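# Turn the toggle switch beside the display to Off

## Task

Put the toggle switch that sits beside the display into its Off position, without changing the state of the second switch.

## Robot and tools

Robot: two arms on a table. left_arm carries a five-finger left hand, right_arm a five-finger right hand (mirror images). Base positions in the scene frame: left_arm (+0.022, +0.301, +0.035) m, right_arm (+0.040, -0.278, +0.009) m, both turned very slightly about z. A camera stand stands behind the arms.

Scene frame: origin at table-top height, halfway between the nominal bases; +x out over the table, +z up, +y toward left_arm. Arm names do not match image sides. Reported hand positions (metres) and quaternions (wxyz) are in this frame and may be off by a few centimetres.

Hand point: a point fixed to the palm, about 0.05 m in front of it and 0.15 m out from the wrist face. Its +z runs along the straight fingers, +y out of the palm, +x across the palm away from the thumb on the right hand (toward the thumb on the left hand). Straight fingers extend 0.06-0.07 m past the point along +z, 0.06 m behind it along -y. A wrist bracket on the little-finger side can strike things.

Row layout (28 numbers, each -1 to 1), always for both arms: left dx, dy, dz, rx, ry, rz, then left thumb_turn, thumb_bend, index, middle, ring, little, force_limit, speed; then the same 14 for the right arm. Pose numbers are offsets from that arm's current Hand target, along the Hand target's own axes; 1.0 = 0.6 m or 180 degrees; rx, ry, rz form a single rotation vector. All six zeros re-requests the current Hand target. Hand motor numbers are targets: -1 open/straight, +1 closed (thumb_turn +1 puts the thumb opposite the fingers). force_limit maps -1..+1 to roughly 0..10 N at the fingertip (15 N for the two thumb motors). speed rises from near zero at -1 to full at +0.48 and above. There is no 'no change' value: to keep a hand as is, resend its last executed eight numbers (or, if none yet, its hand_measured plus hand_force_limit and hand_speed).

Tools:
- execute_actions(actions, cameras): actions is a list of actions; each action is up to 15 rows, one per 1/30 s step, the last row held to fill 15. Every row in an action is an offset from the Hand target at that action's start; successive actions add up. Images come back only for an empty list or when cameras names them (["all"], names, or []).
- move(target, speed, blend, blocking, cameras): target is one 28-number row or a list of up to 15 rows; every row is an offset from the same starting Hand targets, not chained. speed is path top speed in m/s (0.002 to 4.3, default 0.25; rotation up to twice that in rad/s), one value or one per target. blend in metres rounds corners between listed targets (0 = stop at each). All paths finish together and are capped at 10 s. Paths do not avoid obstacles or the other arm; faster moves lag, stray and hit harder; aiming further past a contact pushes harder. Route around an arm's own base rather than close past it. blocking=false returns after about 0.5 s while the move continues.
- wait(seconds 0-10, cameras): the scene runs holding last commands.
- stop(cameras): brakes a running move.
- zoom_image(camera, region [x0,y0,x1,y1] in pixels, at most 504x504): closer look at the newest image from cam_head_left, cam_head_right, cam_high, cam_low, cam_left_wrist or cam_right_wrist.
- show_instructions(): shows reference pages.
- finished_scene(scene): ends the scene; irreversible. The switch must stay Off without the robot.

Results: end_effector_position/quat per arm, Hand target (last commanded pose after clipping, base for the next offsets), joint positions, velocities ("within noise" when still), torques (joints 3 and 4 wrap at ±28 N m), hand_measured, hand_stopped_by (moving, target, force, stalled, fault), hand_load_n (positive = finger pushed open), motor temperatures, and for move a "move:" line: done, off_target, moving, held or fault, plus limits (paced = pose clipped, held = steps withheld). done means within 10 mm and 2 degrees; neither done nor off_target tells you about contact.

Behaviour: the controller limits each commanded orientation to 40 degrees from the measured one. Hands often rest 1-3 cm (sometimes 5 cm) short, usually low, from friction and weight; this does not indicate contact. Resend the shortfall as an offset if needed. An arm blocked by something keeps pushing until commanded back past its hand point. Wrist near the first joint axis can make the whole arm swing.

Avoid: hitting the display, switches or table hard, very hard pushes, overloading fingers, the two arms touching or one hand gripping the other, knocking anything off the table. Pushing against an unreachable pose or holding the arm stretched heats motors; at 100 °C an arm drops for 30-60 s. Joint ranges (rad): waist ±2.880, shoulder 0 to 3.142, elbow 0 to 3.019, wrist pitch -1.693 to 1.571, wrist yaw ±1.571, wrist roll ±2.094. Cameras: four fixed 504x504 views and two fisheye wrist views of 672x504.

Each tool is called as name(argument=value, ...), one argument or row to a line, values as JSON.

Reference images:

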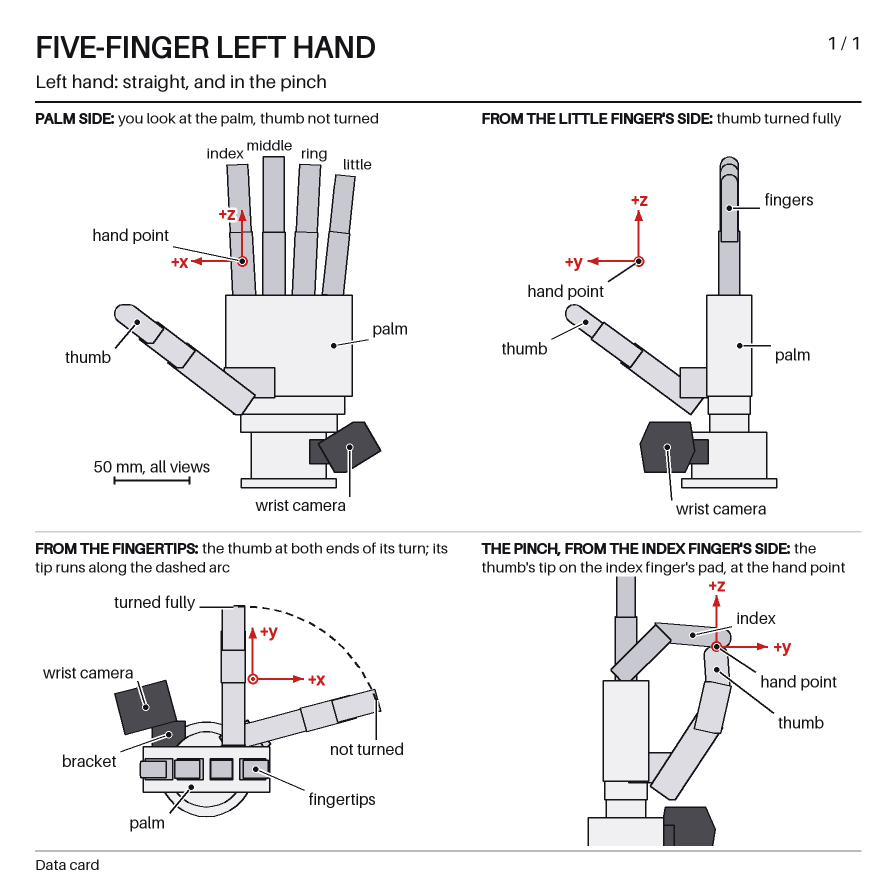

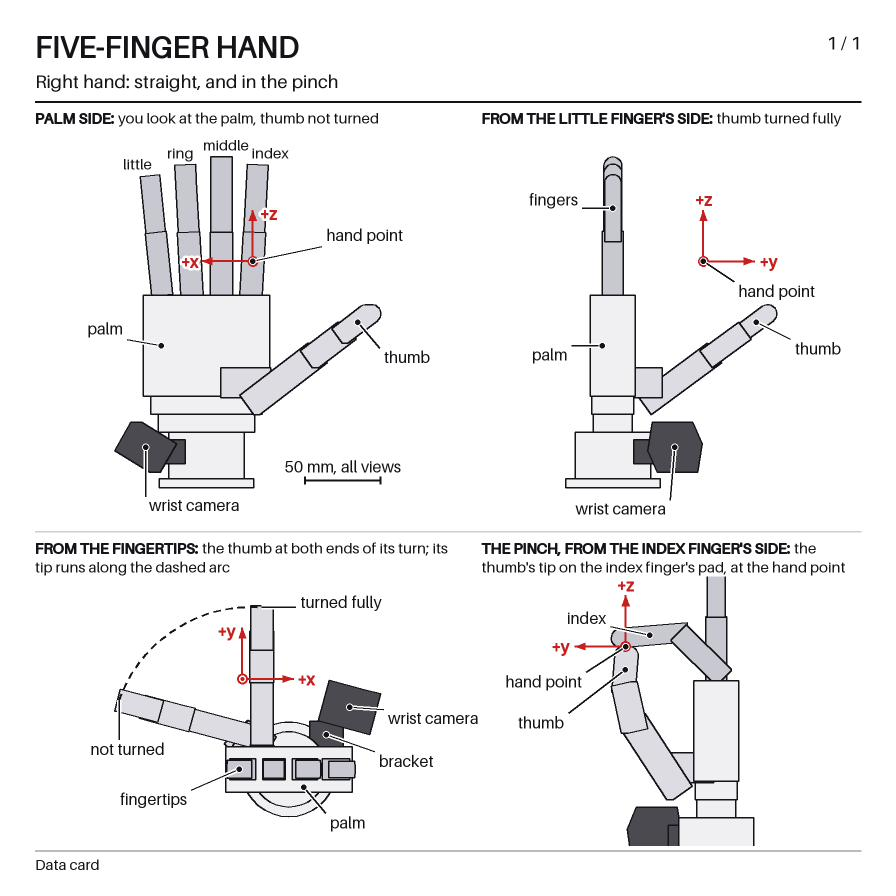

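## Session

execute_actions(
  actions=[],
)

Scene clock: 0.00 s.
left_arm: end_effector_position=(+0.3414, +0.1154, +0.1928) hand_measured=(-1.000, -1.000, -1.000, -1.000, -1.000, -1.000) hand_load_n=(+0.0, +0.0, +0.0, +0.0, +0.0, +0.0) hand_stopped_by=(target, target, target, target, target, target) hand_force_limit=0.00 hand_speed=-0.80 end_effector_quat_wxyz=(+0.485, -0.054, +0.869, +0.081) | right_arm: end_effector_position=(+0.6770, -0.0495, +0.3287) hand_measured=(-1.000, -1.000, -1.000, -1.000, -1.000, -1.000) hand_load_n=(+0.0, +0.0, +0.0, +0.0, +0.0, +0.0) hand_stopped_by=(target, target, target, target, target, target) hand_force_limit=0.00 hand_speed=-0.80 end_effector_quat_wxyz=(+0.337, -0.309, +0.650, -0.607)
Joint positions: left_arm=[-0.984 1.22 0.77 -0.602 -0.935 0.721] | right_arm=[0.637 1.643 1.35 0.188 1.214 0.161]
Joint velocities: within noise
Joint torques (N m): no reading
Motor temperatures (°C): left_arm=[21 21 25 21 19 19] | right_arm=[21 25 29 20 21 21]
Heat: left arm: hottest elbow 25 °C; right arm: hottest elbow 29 °C.
Hand target: left_arm +0.3448, +0.1100, +0.1980; +0.488, -0.057, +0.868, +0.076 | right_arm +0.6810, -0.0468, +0.3376; +0.344, -0.303, +0.651, -0.606
camera_calibration:
cam_left_wrist: T_world_to_cam=[[0.00793387, -0.932252, -0.361723, 0.18094], [-0.912487, 0.141214, -0.38396, 0.363421], [0.409028, 0.333114, -0.849548, 0.100084], [0, 0, 0, 1]] pos_world=[0.289244, 0.0840218, 0.290016]
cam_right_wrist: T_world_to_cam=[[-0.141391, -0.1904, -0.971471, 0.410321], [0.0393248, 0.979475, -0.197692, 0.084698], [0.989172, -0.0661548, -0.131002, -0.515386], [0, 0, 0, 1]] pos_world=[0.564491, -0.0389299, 0.347843]

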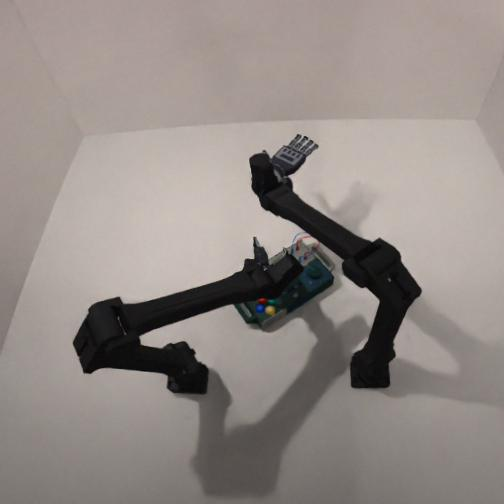

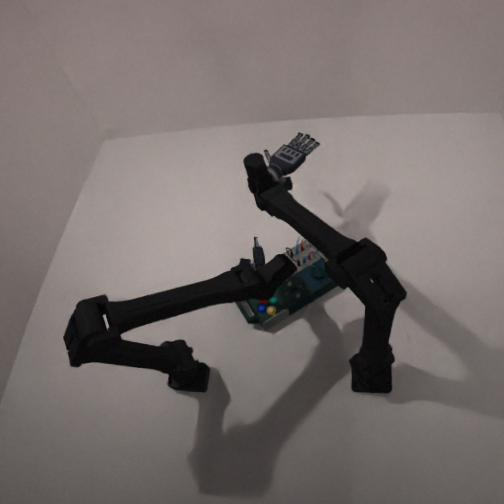

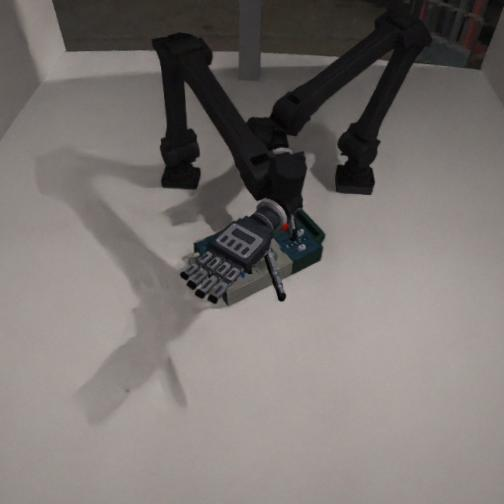

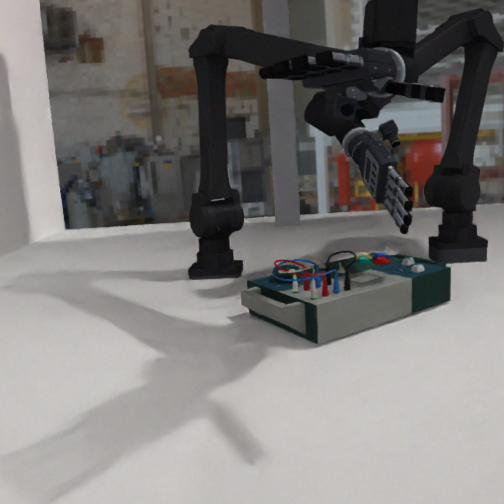

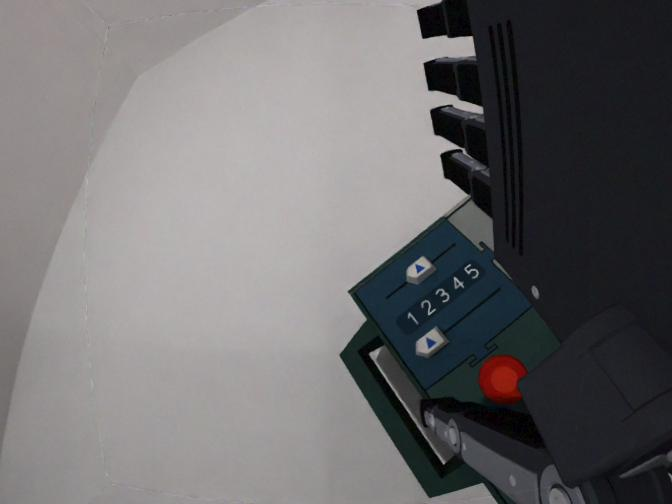

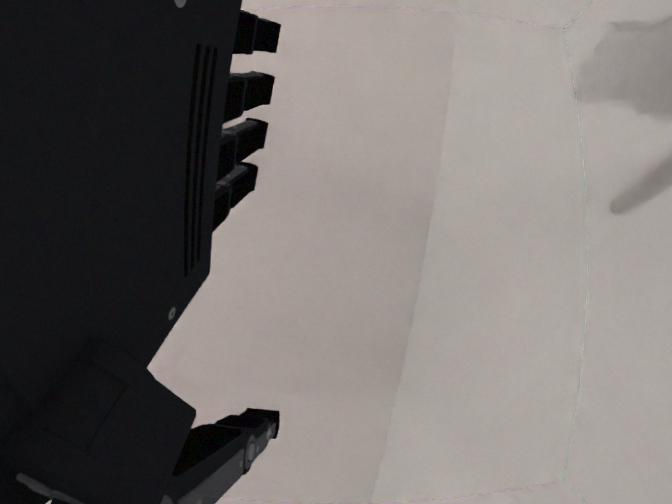

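zoom_image(
  camera="cam_low",
  region=[280, 235, 420, 325],
)

zoom_image(
  camera="cam_head_left",
  region=[230, 220, 350, 340],
)

zoom_image(
  camera="cam_high",
  region=[170, 180, 340, 310],
)

zoom_image(
  camera="cam_head_right",
  region=[230, 220, 350, 340],
)

Scaled by 3.600 from the camera's 504x504 image, which has a finer 720x720 frame.

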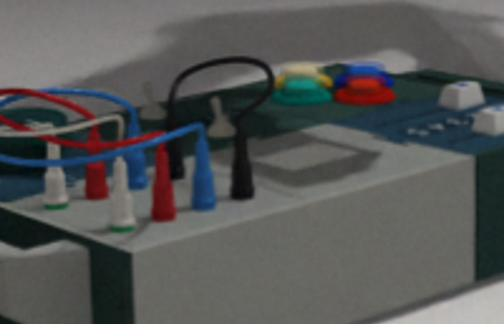

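Scaled by 4.200 from the camera's 504x504 image, which has a finer 720x720 frame.

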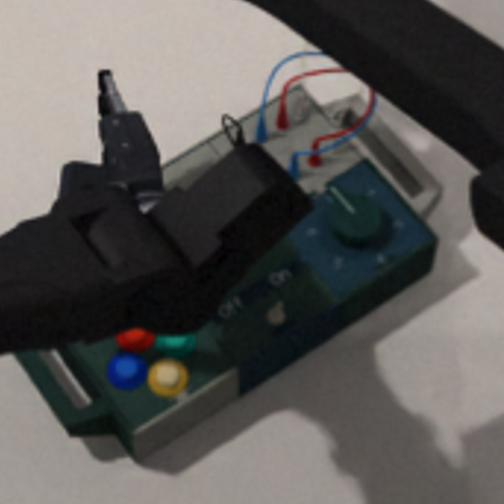

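Scaled by 2.965 from the camera's 504x504 image, which has a finer 720x720 frame.

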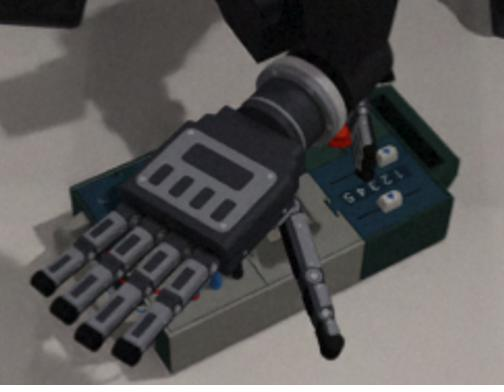

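Scaled by 4.200 from the camera's 504x504 image, which has a finer 720x720 frame.

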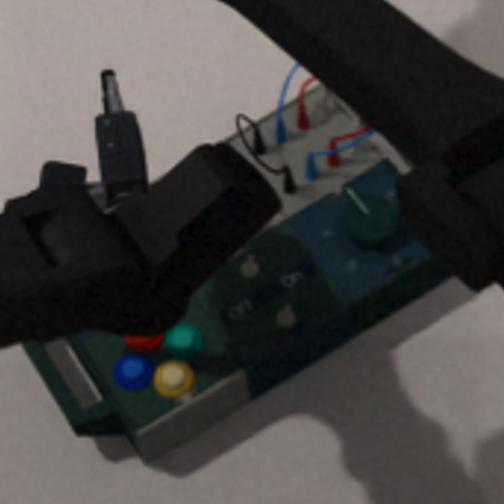

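move(
  target=[
    [-0.1248,0.4357,0.0128,0,0,0,-1,-1,-1,-1,-1,-1,0,-0.8,0,0,0,0,0,0,-1,-1,-1,1,1,1,0,0],
    [-0.1248,0.4357,0.0128,0,0,0,-1,-1,-1,-1,-1,-1,0,-0.8,0.3076,0.1060,-0.509,-0.4775,0.0295,0.001,-1,-1,-1,1,1,1,0,0],
  ],
  cameras=["all"],
  speed=0.25,
)

Scene clock: 56.13 s.
left_arm: end_effector_position=(+0.3435, +0.3671, +0.2716) hand_measured=(-1.000, -1.000, -1.000, -1.000, -1.000, -1.000) hand_load_n=(-0.5, +0.0, +0.0, +0.0, +0.0, +0.0) hand_stopped_by=(target, target, target, target, target, target) hand_force_limit=0.00 hand_speed=-0.80 end_effector_quat_wxyz=(+0.483, -0.056, +0.871, +0.073) | right_arm: end_effector_position=(+0.3280, -0.0066, +0.2656) hand_measured=(-1.000, -1.000, -1.000, +1.000, +1.000, +1.000) hand_load_n=(+0.0, +0.0, +0.0, +0.0, +0.0, +0.0) hand_stopped_by=(target, target, target, target, target, target) hand_force_limit=0.00 hand_speed=0.00 end_effector_quat_wxyz=(+0.019, -0.435, +0.900, -0.013)
Joint positions: left_arm=[-0.136 0.586 0.596 -0.59 -0.305 1.463] | right_arm=[0.644 1.306 1.339 -1.569 0.031 1.272]
Joint torques (N m): left_arm=[0.79 -1.08 9.81 1.68 -0.13 0.2] | right_arm=[-2.37 -8 6.49 -0.32 -0.12 0.06]
Heat: left arm: hottest elbow 27 °C; right arm: hottest elbow 31 °C.
Hand target: left_arm +0.3449, +0.3700, +0.2779; +0.488, -0.057, +0.868, +0.076 | right_arm +0.3267, -0.0139, +0.2685; +0.018, -0.429, +0.903, -0.011
Off the commanded pose: left_arm 0.007 m, 1 deg | right_arm 0.008 m, 1 deg.
move: done
camera_calibration:
cam_left_wrist: T_world_to_cam=[[0.00348885, -0.938161, -0.346183, 0.443607], [-0.9134, 0.137925, -0.382984, 0.361396], [0.407047, 0.31754, -0.856435, 0.0906683], [0, 0, 0, 1]] pos_world=[0.291645, 0.337538, 0.369629]
cam_right_wrist: T_world_to_cam=[[-0.930466, 0.358495, -0.0755911, 0.33225], [0.264909, 0.800823, 0.537128, -0.226417], [0.253093, 0.479754, -0.840107, 0.257823], [0, 0, 0, 1]] pos_world=[0.303874, -0.0614816, 0.363329]

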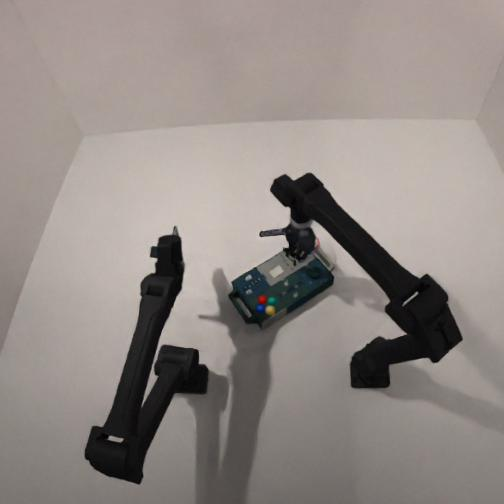

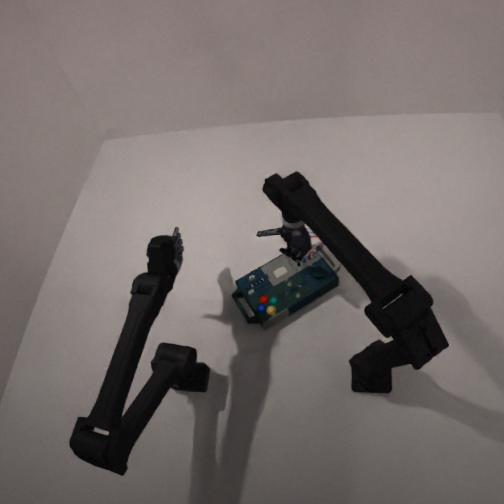

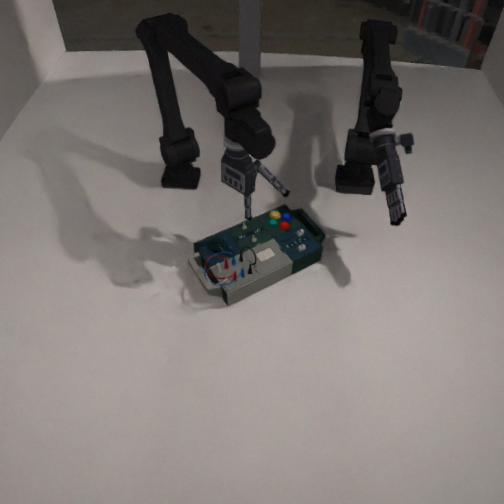

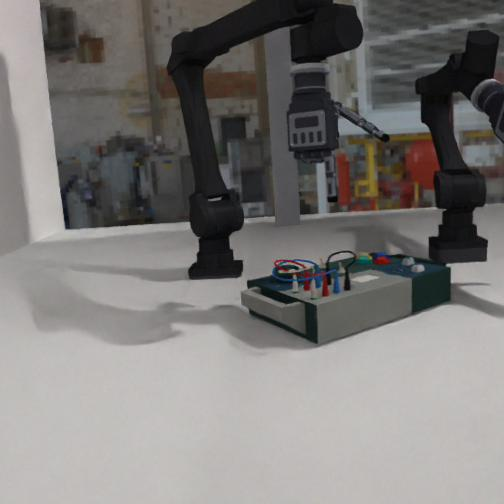

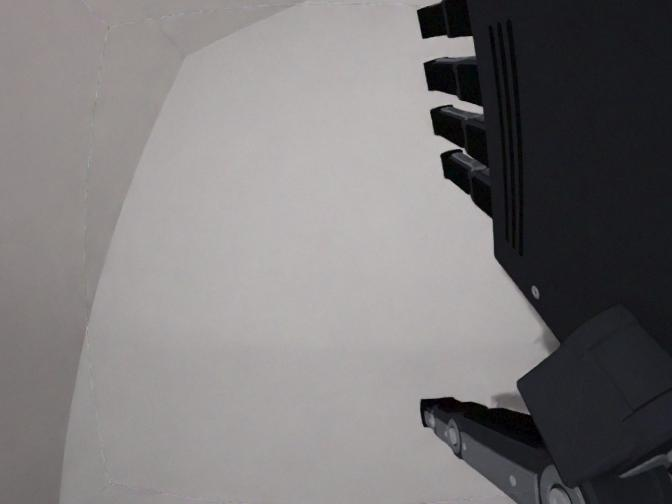

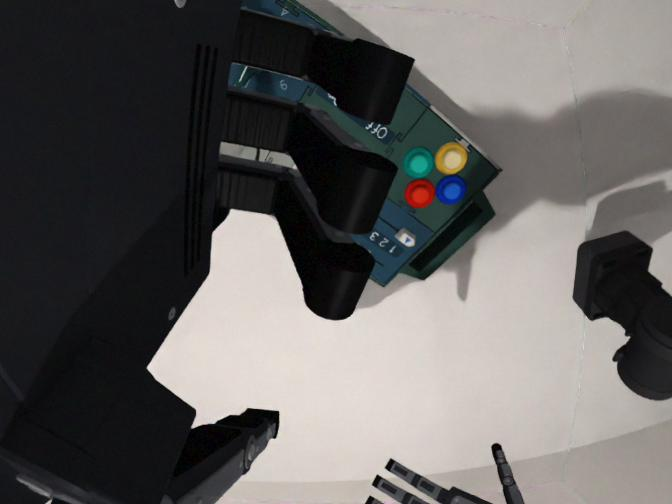

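zoom_image(
  camera="cam_low",
  region=[300, 180, 380, 300],
)

zoom_image(
  camera="cam_high",
  region=[200, 190, 280, 270],
)

zoom_image(
  camera="cam_head_right",
  region=[240, 240, 350, 330],
)

zoom_image(
  camera="cam_low",
  region=[310, 240, 370, 300],
)

Scaled by 4.200 from the camera's 504x504 image, which has a finer 720x720 frame.

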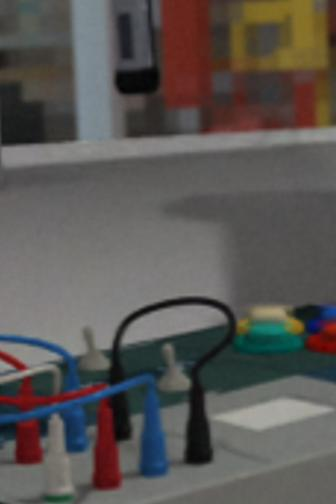

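Scaled by 6.300 from the camera's 504x504 image, which has a finer 720x720 frame.

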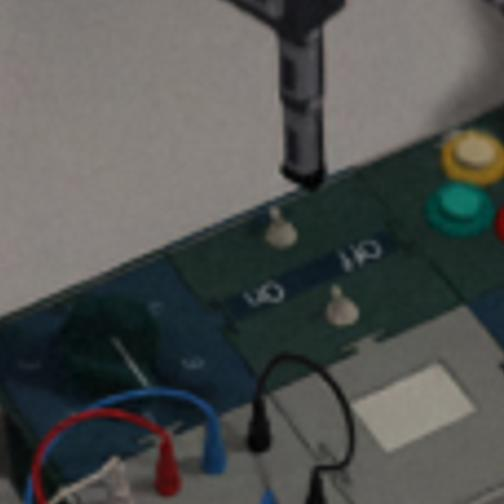

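Scaled by 4.582 from the camera's 504x504 image, which has a finer 720x720 frame.

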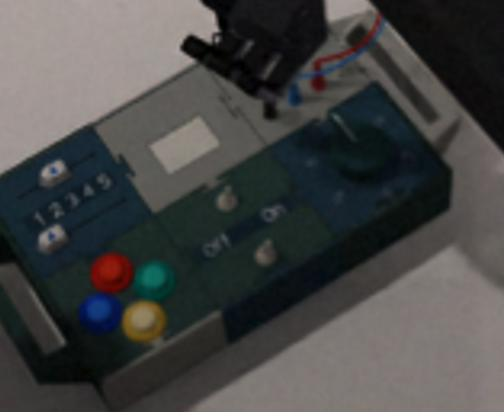

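Scaled by 8.400 from the camera's 504x504 image, which has a finer 720x720 frame.

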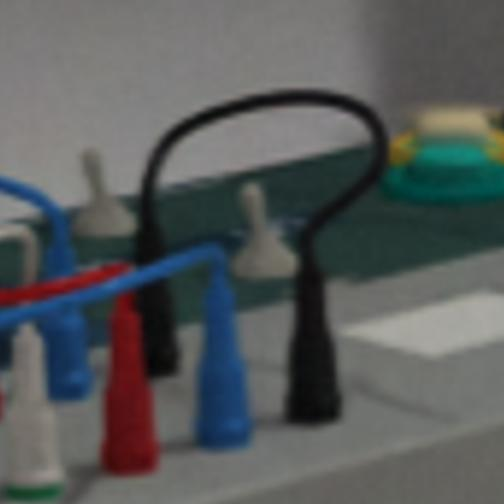

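move(
  target=[0,0,0,0,0,0,-1,-1,-1,-1,-1,-1,0,-0.8,0.0533,0.0242,0.1397,0,0,0,-1,-1,-1,1,1,1,0,0],
  cameras=["cam_low","cam_high"],
  speed=0.2,
)

zoom_image(
  camera="cam_low",
  region=[310, 235, 360, 285],
)

zoom_image(
  camera="cam_high",
  region=[225, 205, 275, 255],
)

Scene clock: 100.97 s.
left_arm: end_effector_position=(+0.3435, +0.3671, +0.2716) hand_measured=(-1.000, -1.000, -1.000, -1.000, -1.000, -1.000) hand_load_n=(+0.0, +0.0, +0.0, +0.0, +0.0, +0.0) hand_stopped_by=(target, target, target, target, target, target) hand_force_limit=0.00 hand_speed=-0.80 end_effector_quat_wxyz=(+0.483, -0.056, +0.871, +0.073) | right_arm: end_effector_position=(+0.2962, -0.0285, +0.1815) hand_measured=(-1.000, -1.000, -1.000, +1.000, +1.000, +1.000) hand_load_n=(+0.0, +0.0, +0.0, +0.0, +0.0, +0.0) hand_stopped_by=(target, target, target, target, target, target) hand_force_limit=0.00 hand_speed=0.00 end_effector_quat_wxyz=(+0.010, -0.436, +0.900, -0.014)
Joint positions: left_arm=[-0.136 0.586 0.596 -0.59 -0.305 1.463] | right_arm=[0.644 1.234 1.056 -1.377 0.031 1.272]
Joint torques (N m): left_arm=[0.62 -1.2 9.8 1.66 -0.14 0.19] | right_arm=[-1.9 -6.3 6.17 0.38 -0.08 0.09]
Heat: left arm: hottest elbow 29 °C; right arm: hottest elbow 30 °C.
Hand target: left_arm +0.3449, +0.3700, +0.2779; +0.488, -0.057, +0.868, +0.076 | right_arm +0.2989, -0.0300, +0.1836; +0.019, -0.429, +0.903, -0.011
Off the commanded pose: left_arm 0.007 m, 1 deg | right_arm 0.004 m, 1 deg.
move: done
Images, in order (width x height): cam_high 504x504, cam_low 504x504.

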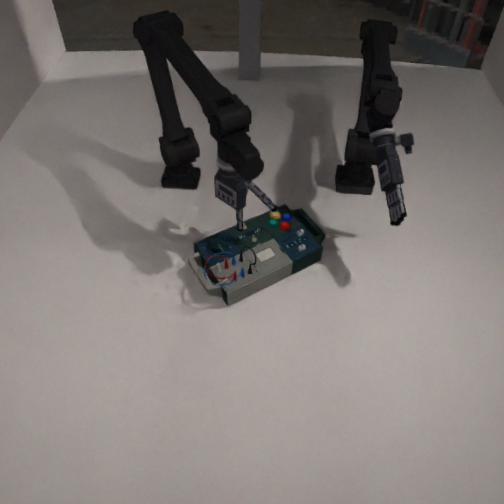

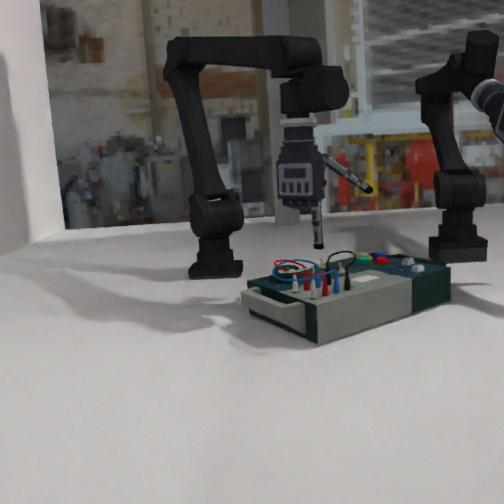

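Scaled by 10.080 from the camera's 504x504 image, which has a finer 720x720 frame.

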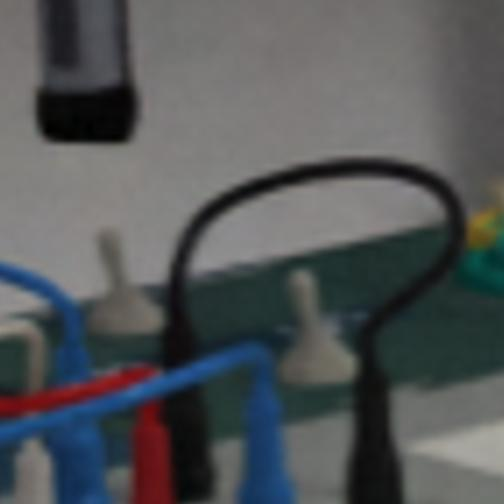

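Scaled by 10.080 from the camera's 504x504 image, which has a finer 720x720 frame.

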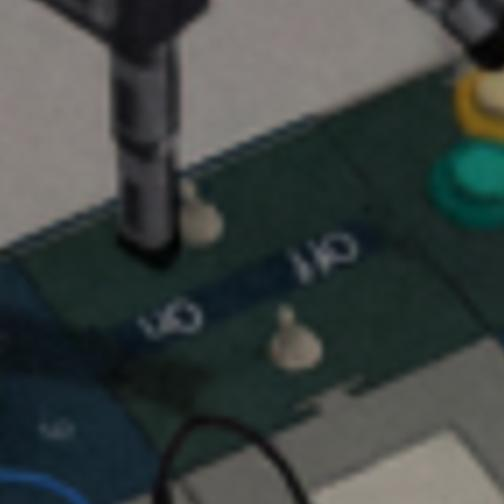

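move(
  target=[0,0,0,0,0,0,-1,-1,-1,-1,-1,-1,0,-0.8,-0.0193,0.0083,0.0618,0,0,0,-1,-1,-1,1,1,1,0,0],
  cameras=["cam_low","cam_high"],
  speed=0.15,
)

zoom_image(
  camera="cam_low",
  region=[310, 235, 360, 285],
)

zoom_image(
  camera="cam_high",
  region=[225, 205, 275, 255],
)

Scene clock: 117.37 s.
left_arm: end_effector_position=(+0.3435, +0.3671, +0.2716) hand_measured=(-1.000, -1.000, -1.000, -1.000, -1.000, -1.000) hand_load_n=(+0.0, +0.0, +0.0, +0.0, +0.0, +0.0) hand_stopped_by=(target, target, target, target, target, target) hand_force_limit=0.00 hand_speed=-0.80 end_effector_quat_wxyz=(+0.483, -0.056, +0.871, +0.073) | right_arm: end_effector_position=(+0.3047, -0.0229, +0.1534) hand_measured=(-1.000, -1.000, -1.000, +1.000, +1.000, +1.000) hand_load_n=(+0.0, +0.0, +0.0, +0.0, +0.0, +0.5) hand_stopped_by=(target, target, target, target, target, target) hand_force_limit=0.00 hand_speed=0.00 end_effector_quat_wxyz=(+0.023, -0.429, +0.903, -0.012)
Joint positions: left_arm=[-0.136 0.586 0.596 -0.59 -0.305 1.463] | right_arm=[0.644 1.258 0.999 -1.271 0.031 1.286]
Joint torques (N m): left_arm=[0.85 -1.14 9.8 1.61 -0.13 0.19] | right_arm=[-0.44 -4.78 6.24 0.53 -0.08 0.14]
Heat: left arm: hottest elbow 29 °C; right arm: hottest elbow 31 °C.
Hand target: left_arm +0.3449, +0.3700, +0.2779; +0.488, -0.057, +0.868, +0.076 | right_arm +0.3038, -0.0181, +0.1465; +0.018, -0.429, +0.903, -0.011
Off the commanded pose: left_arm 0.007 m, 1 deg | right_arm 0.008 m, 0 deg.
move: done
Images, in order (width x height): cam_high 504x504, cam_low 504x504.

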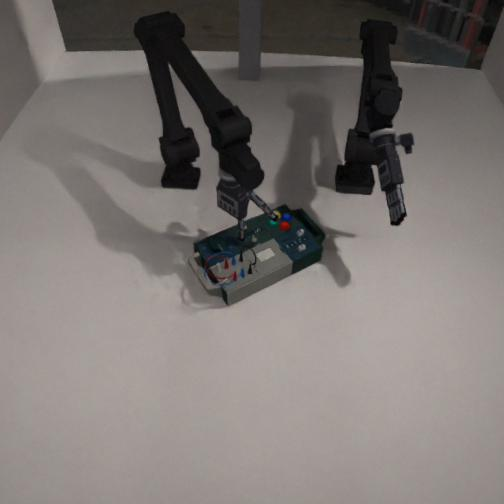

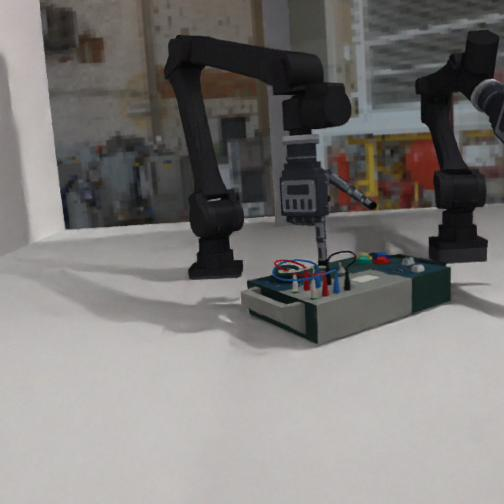

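Scaled by 10.080 from the camera's 504x504 image, which has a finer 720x720 frame.

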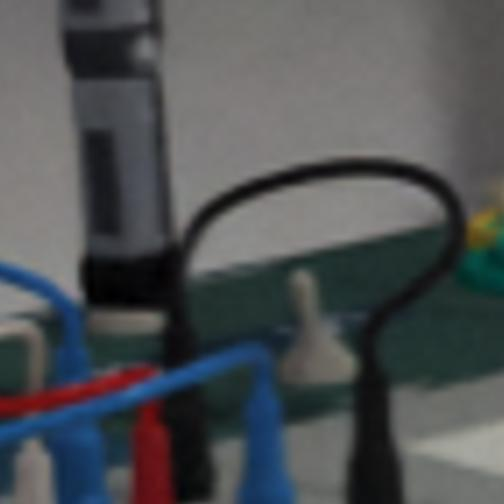

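Scaled by 10.080 from the camera's 504x504 image, which has a finer 720x720 frame.

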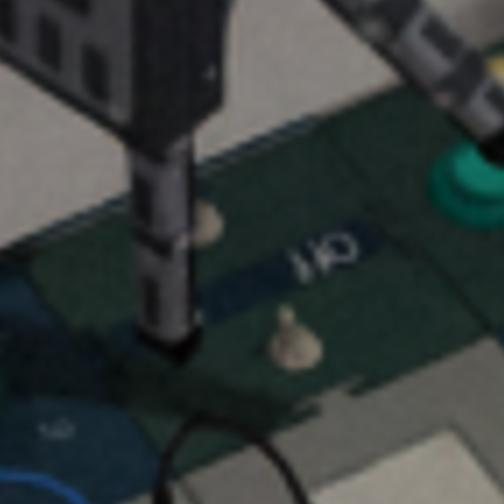

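move(
  target=[0,0,0,0,0,0,-1,-1,-1,-1,-1,-1,0,-0.8,-0.011,0.035,0.004,0,0,0,-1,-1,-1,1,1,1,0,0],
  cameras=["cam_low","cam_high"],
  speed=0.1,
)

zoom_image(
  camera="cam_low",
  region=[310, 235, 360, 285],
)

zoom_image(
  camera="cam_high",
  region=[225, 205, 275, 255],
)

Scene clock: 129.17 s.
left_arm: end_effector_position=(+0.3435, +0.3671, +0.2716) hand_measured=(-1.000, -1.000, -1.000, -1.000, -1.000, -1.000) hand_load_n=(+0.0, +0.0, +0.0, +0.0, +0.5, +0.0) hand_stopped_by=(target, target, target, target, target, target) hand_force_limit=0.00 hand_speed=-0.80 end_effector_quat_wxyz=(+0.483, -0.056, +0.871, +0.073) | right_arm: end_effector_position=(+0.2942, -0.0043, +0.1525) hand_measured=(-1.000, -1.000, -1.000, +1.000, +1.000, +1.000) hand_load_n=(+0.0, +0.0, +0.0, +0.0, +0.0, +0.0) hand_stopped_by=(target, target, target, target, target, target) hand_force_limit=0.00 hand_speed=0.00 end_effector_quat_wxyz=(+0.025, -0.428, +0.904, -0.010)
Joint positions: left_arm=[-0.136 0.586 0.596 -0.59 -0.305 1.463] | right_arm=[0.704 1.262 0.999 -1.263 0.031 1.349]
Joint torques (N m): left_arm=[0.73 -1.08 9.8 1.65 -0.14 0.2] | right_arm=[-0.5 -3.96 6.05 0.58 0.04 0.17]
Heat: left arm: hottest elbow 29 °C; right arm: hottest elbow 31 °C.
Hand target: left_arm +0.3449, +0.3700, +0.2779; +0.488, -0.057, +0.868, +0.076 | right_arm +0.2919, +0.0003, +0.1436; +0.018, -0.429, +0.903, -0.011
Off the commanded pose: left_arm 0.007 m, 1 deg | right_arm 0.010 m, 1 deg.
move: done
Images, in order (width x height): cam_high 504x504, cam_low 504x504.

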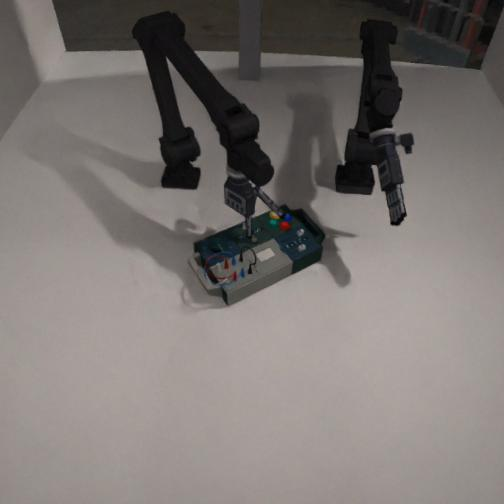

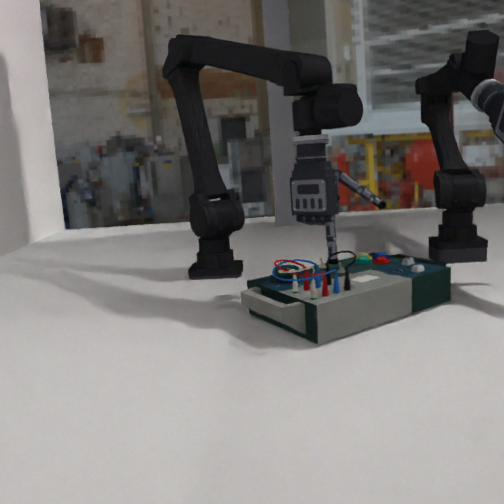

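Scaled by 10.080 from the camera's 504x504 image, which has a finer 720x720 frame.

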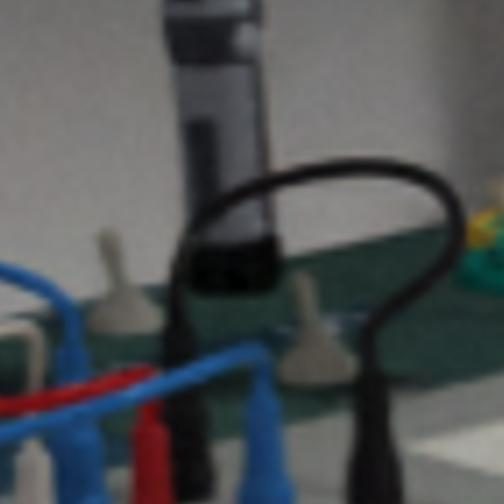

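Scaled by 10.080 from the camera's 504x504 image, which has a finer 720x720 frame.

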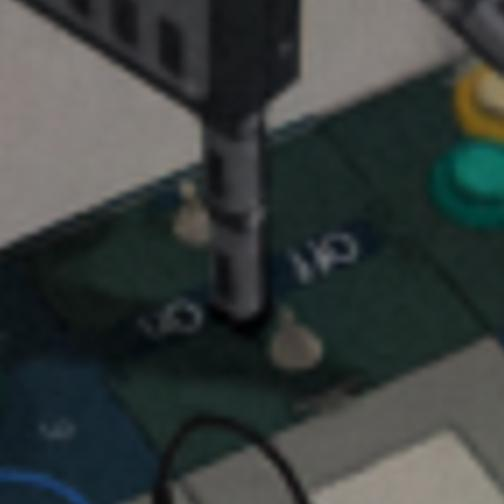

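move(
  target=[0,0,0,0,0,0,-1,-1,-1,-1,-1,-1,0,-0.8,-0.0123,0.04,0.0088,0,0,0,-1,-1,-1,1,1,1,0,0],
  cameras=["cam_low","cam_high"],
  speed=0.06,
)

zoom_image(
  camera="cam_low",
  region=[310, 235, 360, 285],
)

zoom_image(
  camera="cam_high",
  region=[225, 205, 275, 255],
)

Scene clock: 142.03 s.
left_arm: end_effector_position=(+0.3435, +0.3671, +0.2716) hand_measured=(-1.000, -1.000, -1.000, -1.000, -1.000, -1.000) hand_load_n=(+0.0, +0.0, +0.0, +0.0, +0.0, +0.0) hand_stopped_by=(target, target, target, target, target, target) hand_force_limit=0.00 hand_speed=-0.80 end_effector_quat_wxyz=(+0.483, -0.056, +0.871, +0.073) | right_arm: end_effector_position=(+0.2801, +0.0163, +0.1448) hand_measured=(-1.000, -1.000, -1.000, +1.000, +1.000, +1.000) hand_load_n=(+0.0, +0.0, +0.0, +0.5, +0.0, +0.0) hand_stopped_by=(target, target, target, target, target, target) hand_force_limit=0.00 hand_speed=0.00 end_effector_quat_wxyz=(+0.023, -0.428, +0.903, -0.011)
Joint positions: left_arm=[-0.136 0.586 0.596 -0.59 -0.305 1.463] | right_arm=[0.777 1.278 0.993 -1.248 0.034 1.42]
Joint torques (N m): left_arm=[0.79 -1.03 9.81 1.62 -0.15 0.19] | right_arm=[0.09 -4.48 6.26 0.49 -0.04 0.17]
Heat: left arm: hottest elbow 29 °C; right arm: hottest elbow 31 °C.
Hand target: left_arm +0.3449, +0.3700, +0.2779; +0.488, -0.057, +0.868, +0.076 | right_arm +0.2782, +0.0211, +0.1376; +0.018, -0.429, +0.903, -0.011
Off the commanded pose: left_arm 0.007 m, 1 deg | right_arm 0.009 m, 1 deg.
move: done
Images, in order (width x height): cam_high 504x504, cam_low 504x504.

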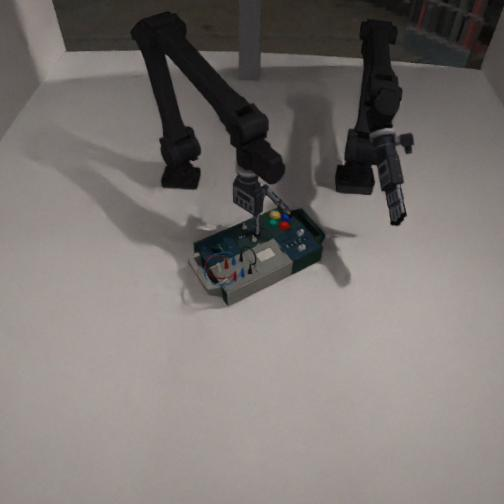

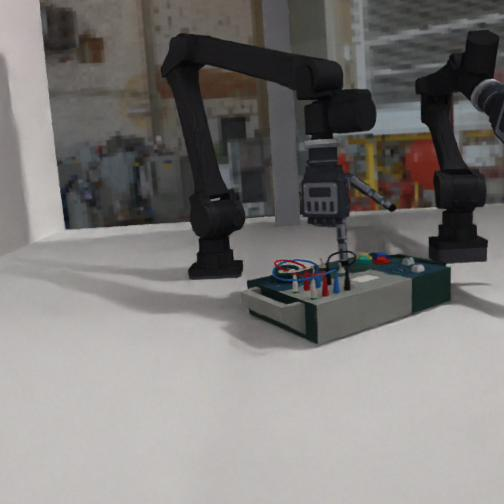

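Scaled by 10.080 from the camera's 504x504 image, which has a finer 720x720 frame.

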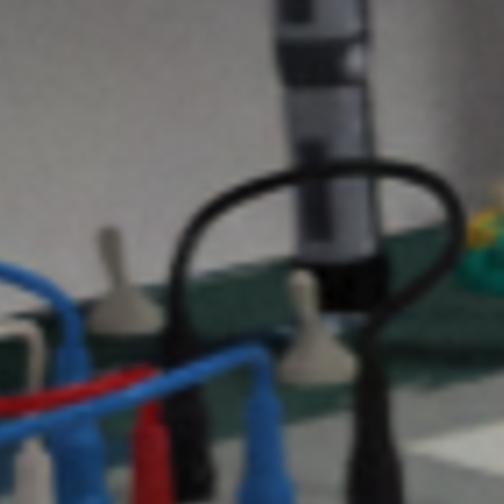

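Scaled by 10.080 from the camera's 504x504 image, which has a finer 720x720 frame.

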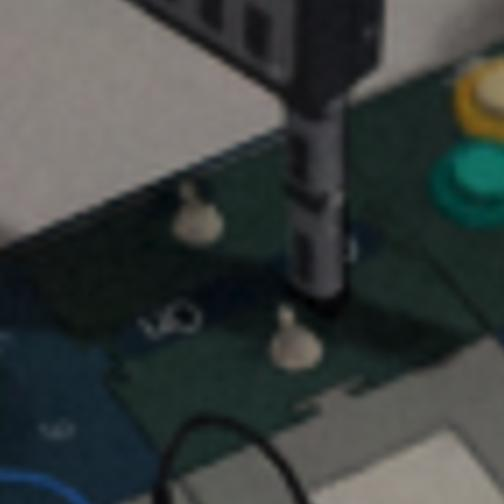

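move(
  target=[
    [0,0,0,0,0,0,-1,-1,-1,-1,-1,-1,0,-0.8,0.0273,-0.0702,-0.0048,0,0,0,-1,-1,-1,1,1,1,0,0],
    [0,0,0,0,0,0,-1,-1,-1,-1,-1,-1,0,-0.8,0.0102,-0.0757,-0.001,0,0,0,-1,-1,-1,1,1,1,0,0],
  ],
  cameras=["cam_low","cam_high"],
  speed=0.1,
)

zoom_image(
  camera="cam_low",
  region=[310, 235, 360, 285],
)

zoom_image(
  camera="cam_high",
  region=[225, 205, 275, 255],
)

Scene clock: 167.93 s.
left_arm: end_effector_position=(+0.3435, +0.3671, +0.2716) hand_measured=(-1.000, -1.000, -1.000, -1.000, -1.000, -1.000) hand_load_n=(+0.0, +0.0, +0.0, +0.0, +0.0, +0.0) hand_stopped_by=(target, target, target, target, target, target) hand_force_limit=0.00 hand_speed=-0.80 end_effector_quat_wxyz=(+0.483, -0.056, +0.871, +0.073) | right_arm: end_effector_position=(+0.2836, +0.0021, +0.1451) hand_measured=(-1.000, -1.000, -1.000, +1.000, +1.000, +1.000) hand_load_n=(+0.0, +0.0, -7.0, +0.0, +0.0, +0.0) hand_stopped_by=(target, target, target, target, target, target) hand_force_limit=0.00 hand_speed=0.00 end_effector_quat_wxyz=(+0.015, -0.458, +0.889, +0.008)
Joint positions: left_arm=[-0.136 0.586 0.596 -0.59 -0.305 1.463] | right_arm=[0.712 1.278 0.987 -1.248 -0.01 1.291]
Joint torques (N m): left_arm=[0.67 -1.08 9.78 1.66 -0.15 0.19] | right_arm=[-4.07 -4.13 7.23 0.47 1.65 0.24]
Motor temperatures (°C): left_arm=[21 21 30 21 19 19] | right_arm=[21 26 31 20 21 21]
Heat: left arm: hottest elbow 30 °C; right arm: hottest elbow 31 °C.
Hand target: left_arm +0.3449, +0.3700, +0.2779; +0.488, -0.057, +0.868, +0.076 | right_arm +0.3095, -0.0123, +0.1397; +0.018, -0.429, +0.903, -0.011
Off the commanded pose: left_arm 0.007 m, 1 deg | right_arm 0.030 m, 4 deg.
move: off_target (right_arm)
Images, in order (width x height): cam_high 504x504, cam_low 504x504.

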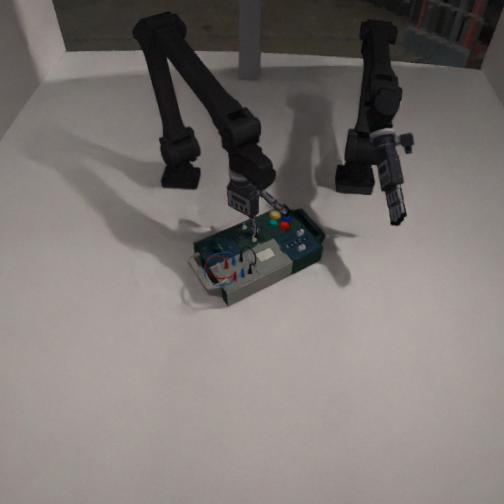

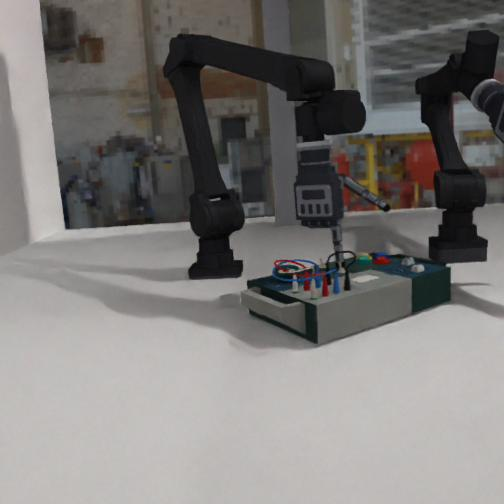

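Scaled by 10.080 from the camera's 504x504 image, which has a finer 720x720 frame.

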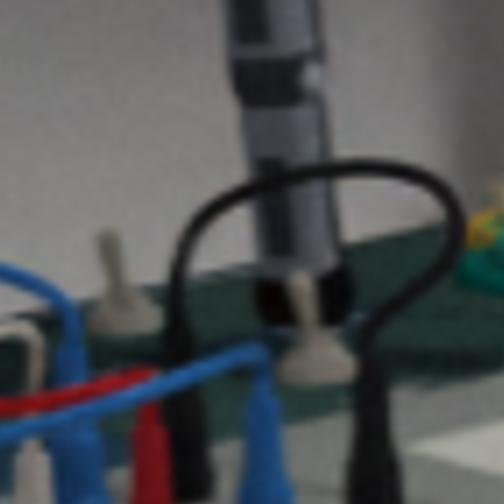

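Scaled by 10.080 from the camera's 504x504 image, which has a finer 720x720 frame.

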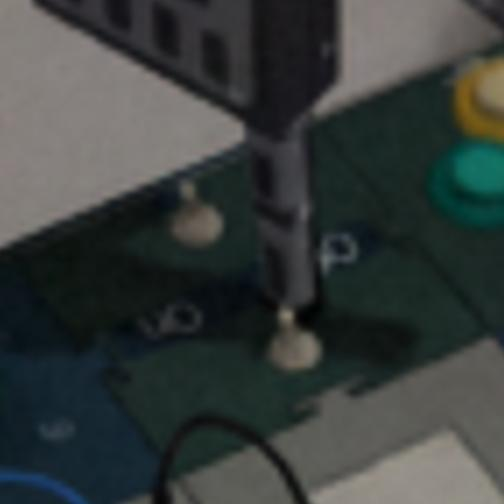

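move(
  target=[
    [0,0,0,0,0,0,-1,-1,-1,-1,-1,-1,0,-0.8,0.0088,0.053,-0.0022,0,0,0,-1,-1,-1,1,1,1,0,0],
    [0,0,0,0,0,0,-1,-1,-1,-1,-1,-1,0,-0.8,0.0072,0.0503,-0.0777,0,0,0,-1,-1,-1,1,1,1,0,0],
    [0,0,0,0,0,0,-1,-1,-1,-1,-1,-1,0,-0.8,0.0002,-0.0065,-0.0755,0,0,0,-1,-1,-1,1,1,1,0,0],
  ],
  cameras=["cam_low","cam_high"],
  speed=0.1,
)

zoom_image(
  camera="cam_low",
  region=[310, 235, 360, 285],
)

zoom_image(
  camera="cam_high",
  region=[225, 205, 275, 255],
)

Scene clock: 187.10 s.
left_arm: end_effector_position=(+0.3435, +0.3671, +0.2716) hand_measured=(-1.000, -1.000, -1.000, -1.000, -1.000, -1.000) hand_load_n=(+0.0, +0.0, +0.0, +0.0, +0.0, +0.0) hand_stopped_by=(target, target, target, target, target, target) hand_force_limit=0.00 hand_speed=-0.80 end_effector_quat_wxyz=(+0.483, -0.056, +0.871, +0.073) | right_arm: end_effector_position=(+0.2959, -0.0200, +0.1743) hand_measured=(-1.000, -1.000, -1.000, +1.000, +1.000, +1.000) hand_load_n=(+0.0, -0.5, +0.0, +0.0, +0.0, +0.5) hand_stopped_by=(target, target, target, target, target, target) hand_force_limit=0.00 hand_speed=0.00 end_effector_quat_wxyz=(+0.008, -0.430, +0.903, -0.014)
Joint positions: left_arm=[-0.136 0.586 0.596 -0.59 -0.305 1.463] | right_arm=[0.665 1.251 1.05 -1.359 0.03 1.306]
Joint torques (N m): left_arm=[0.73 -1.08 9.8 1.66 -0.14 0.2] | right_arm=[-2.08 -3.96 9.62 -0.08 -0.05 -0.1]
Heat: left arm: hottest elbow 30 °C; right arm: hottest elbow 31 °C.
Hand target: left_arm +0.3449, +0.3700, +0.2779; +0.488, -0.057, +0.868, +0.076 | right_arm +0.3106, -0.0146, +0.1852; +0.019, -0.429, +0.903, -0.011
Off the commanded pose: left_arm 0.007 m, 1 deg | right_arm 0.019 m, 1 deg.
move: off_target (right_arm)
Images, in order (width x height): cam_high 504x504, cam_low 504x504.

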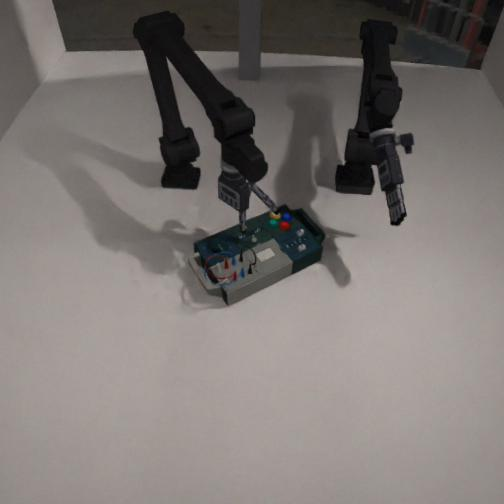

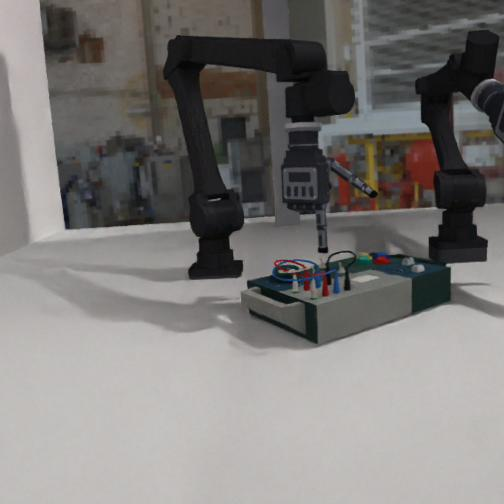

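Scaled by 10.080 from the camera's 504x504 image, which has a finer 720x720 frame.

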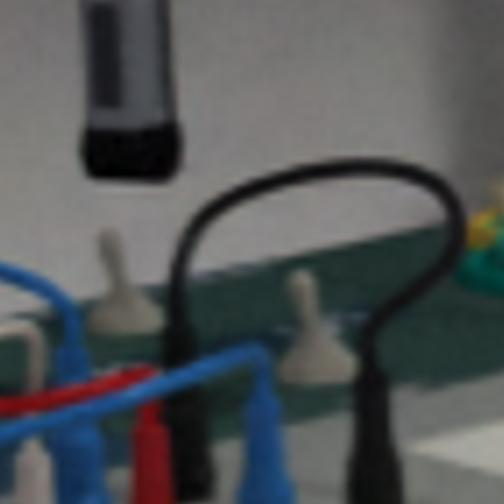

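Scaled by 10.080 from the camera's 504x504 image, which has a finer 720x720 frame.

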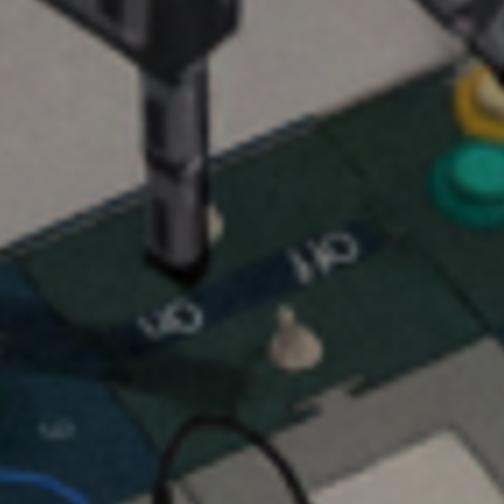

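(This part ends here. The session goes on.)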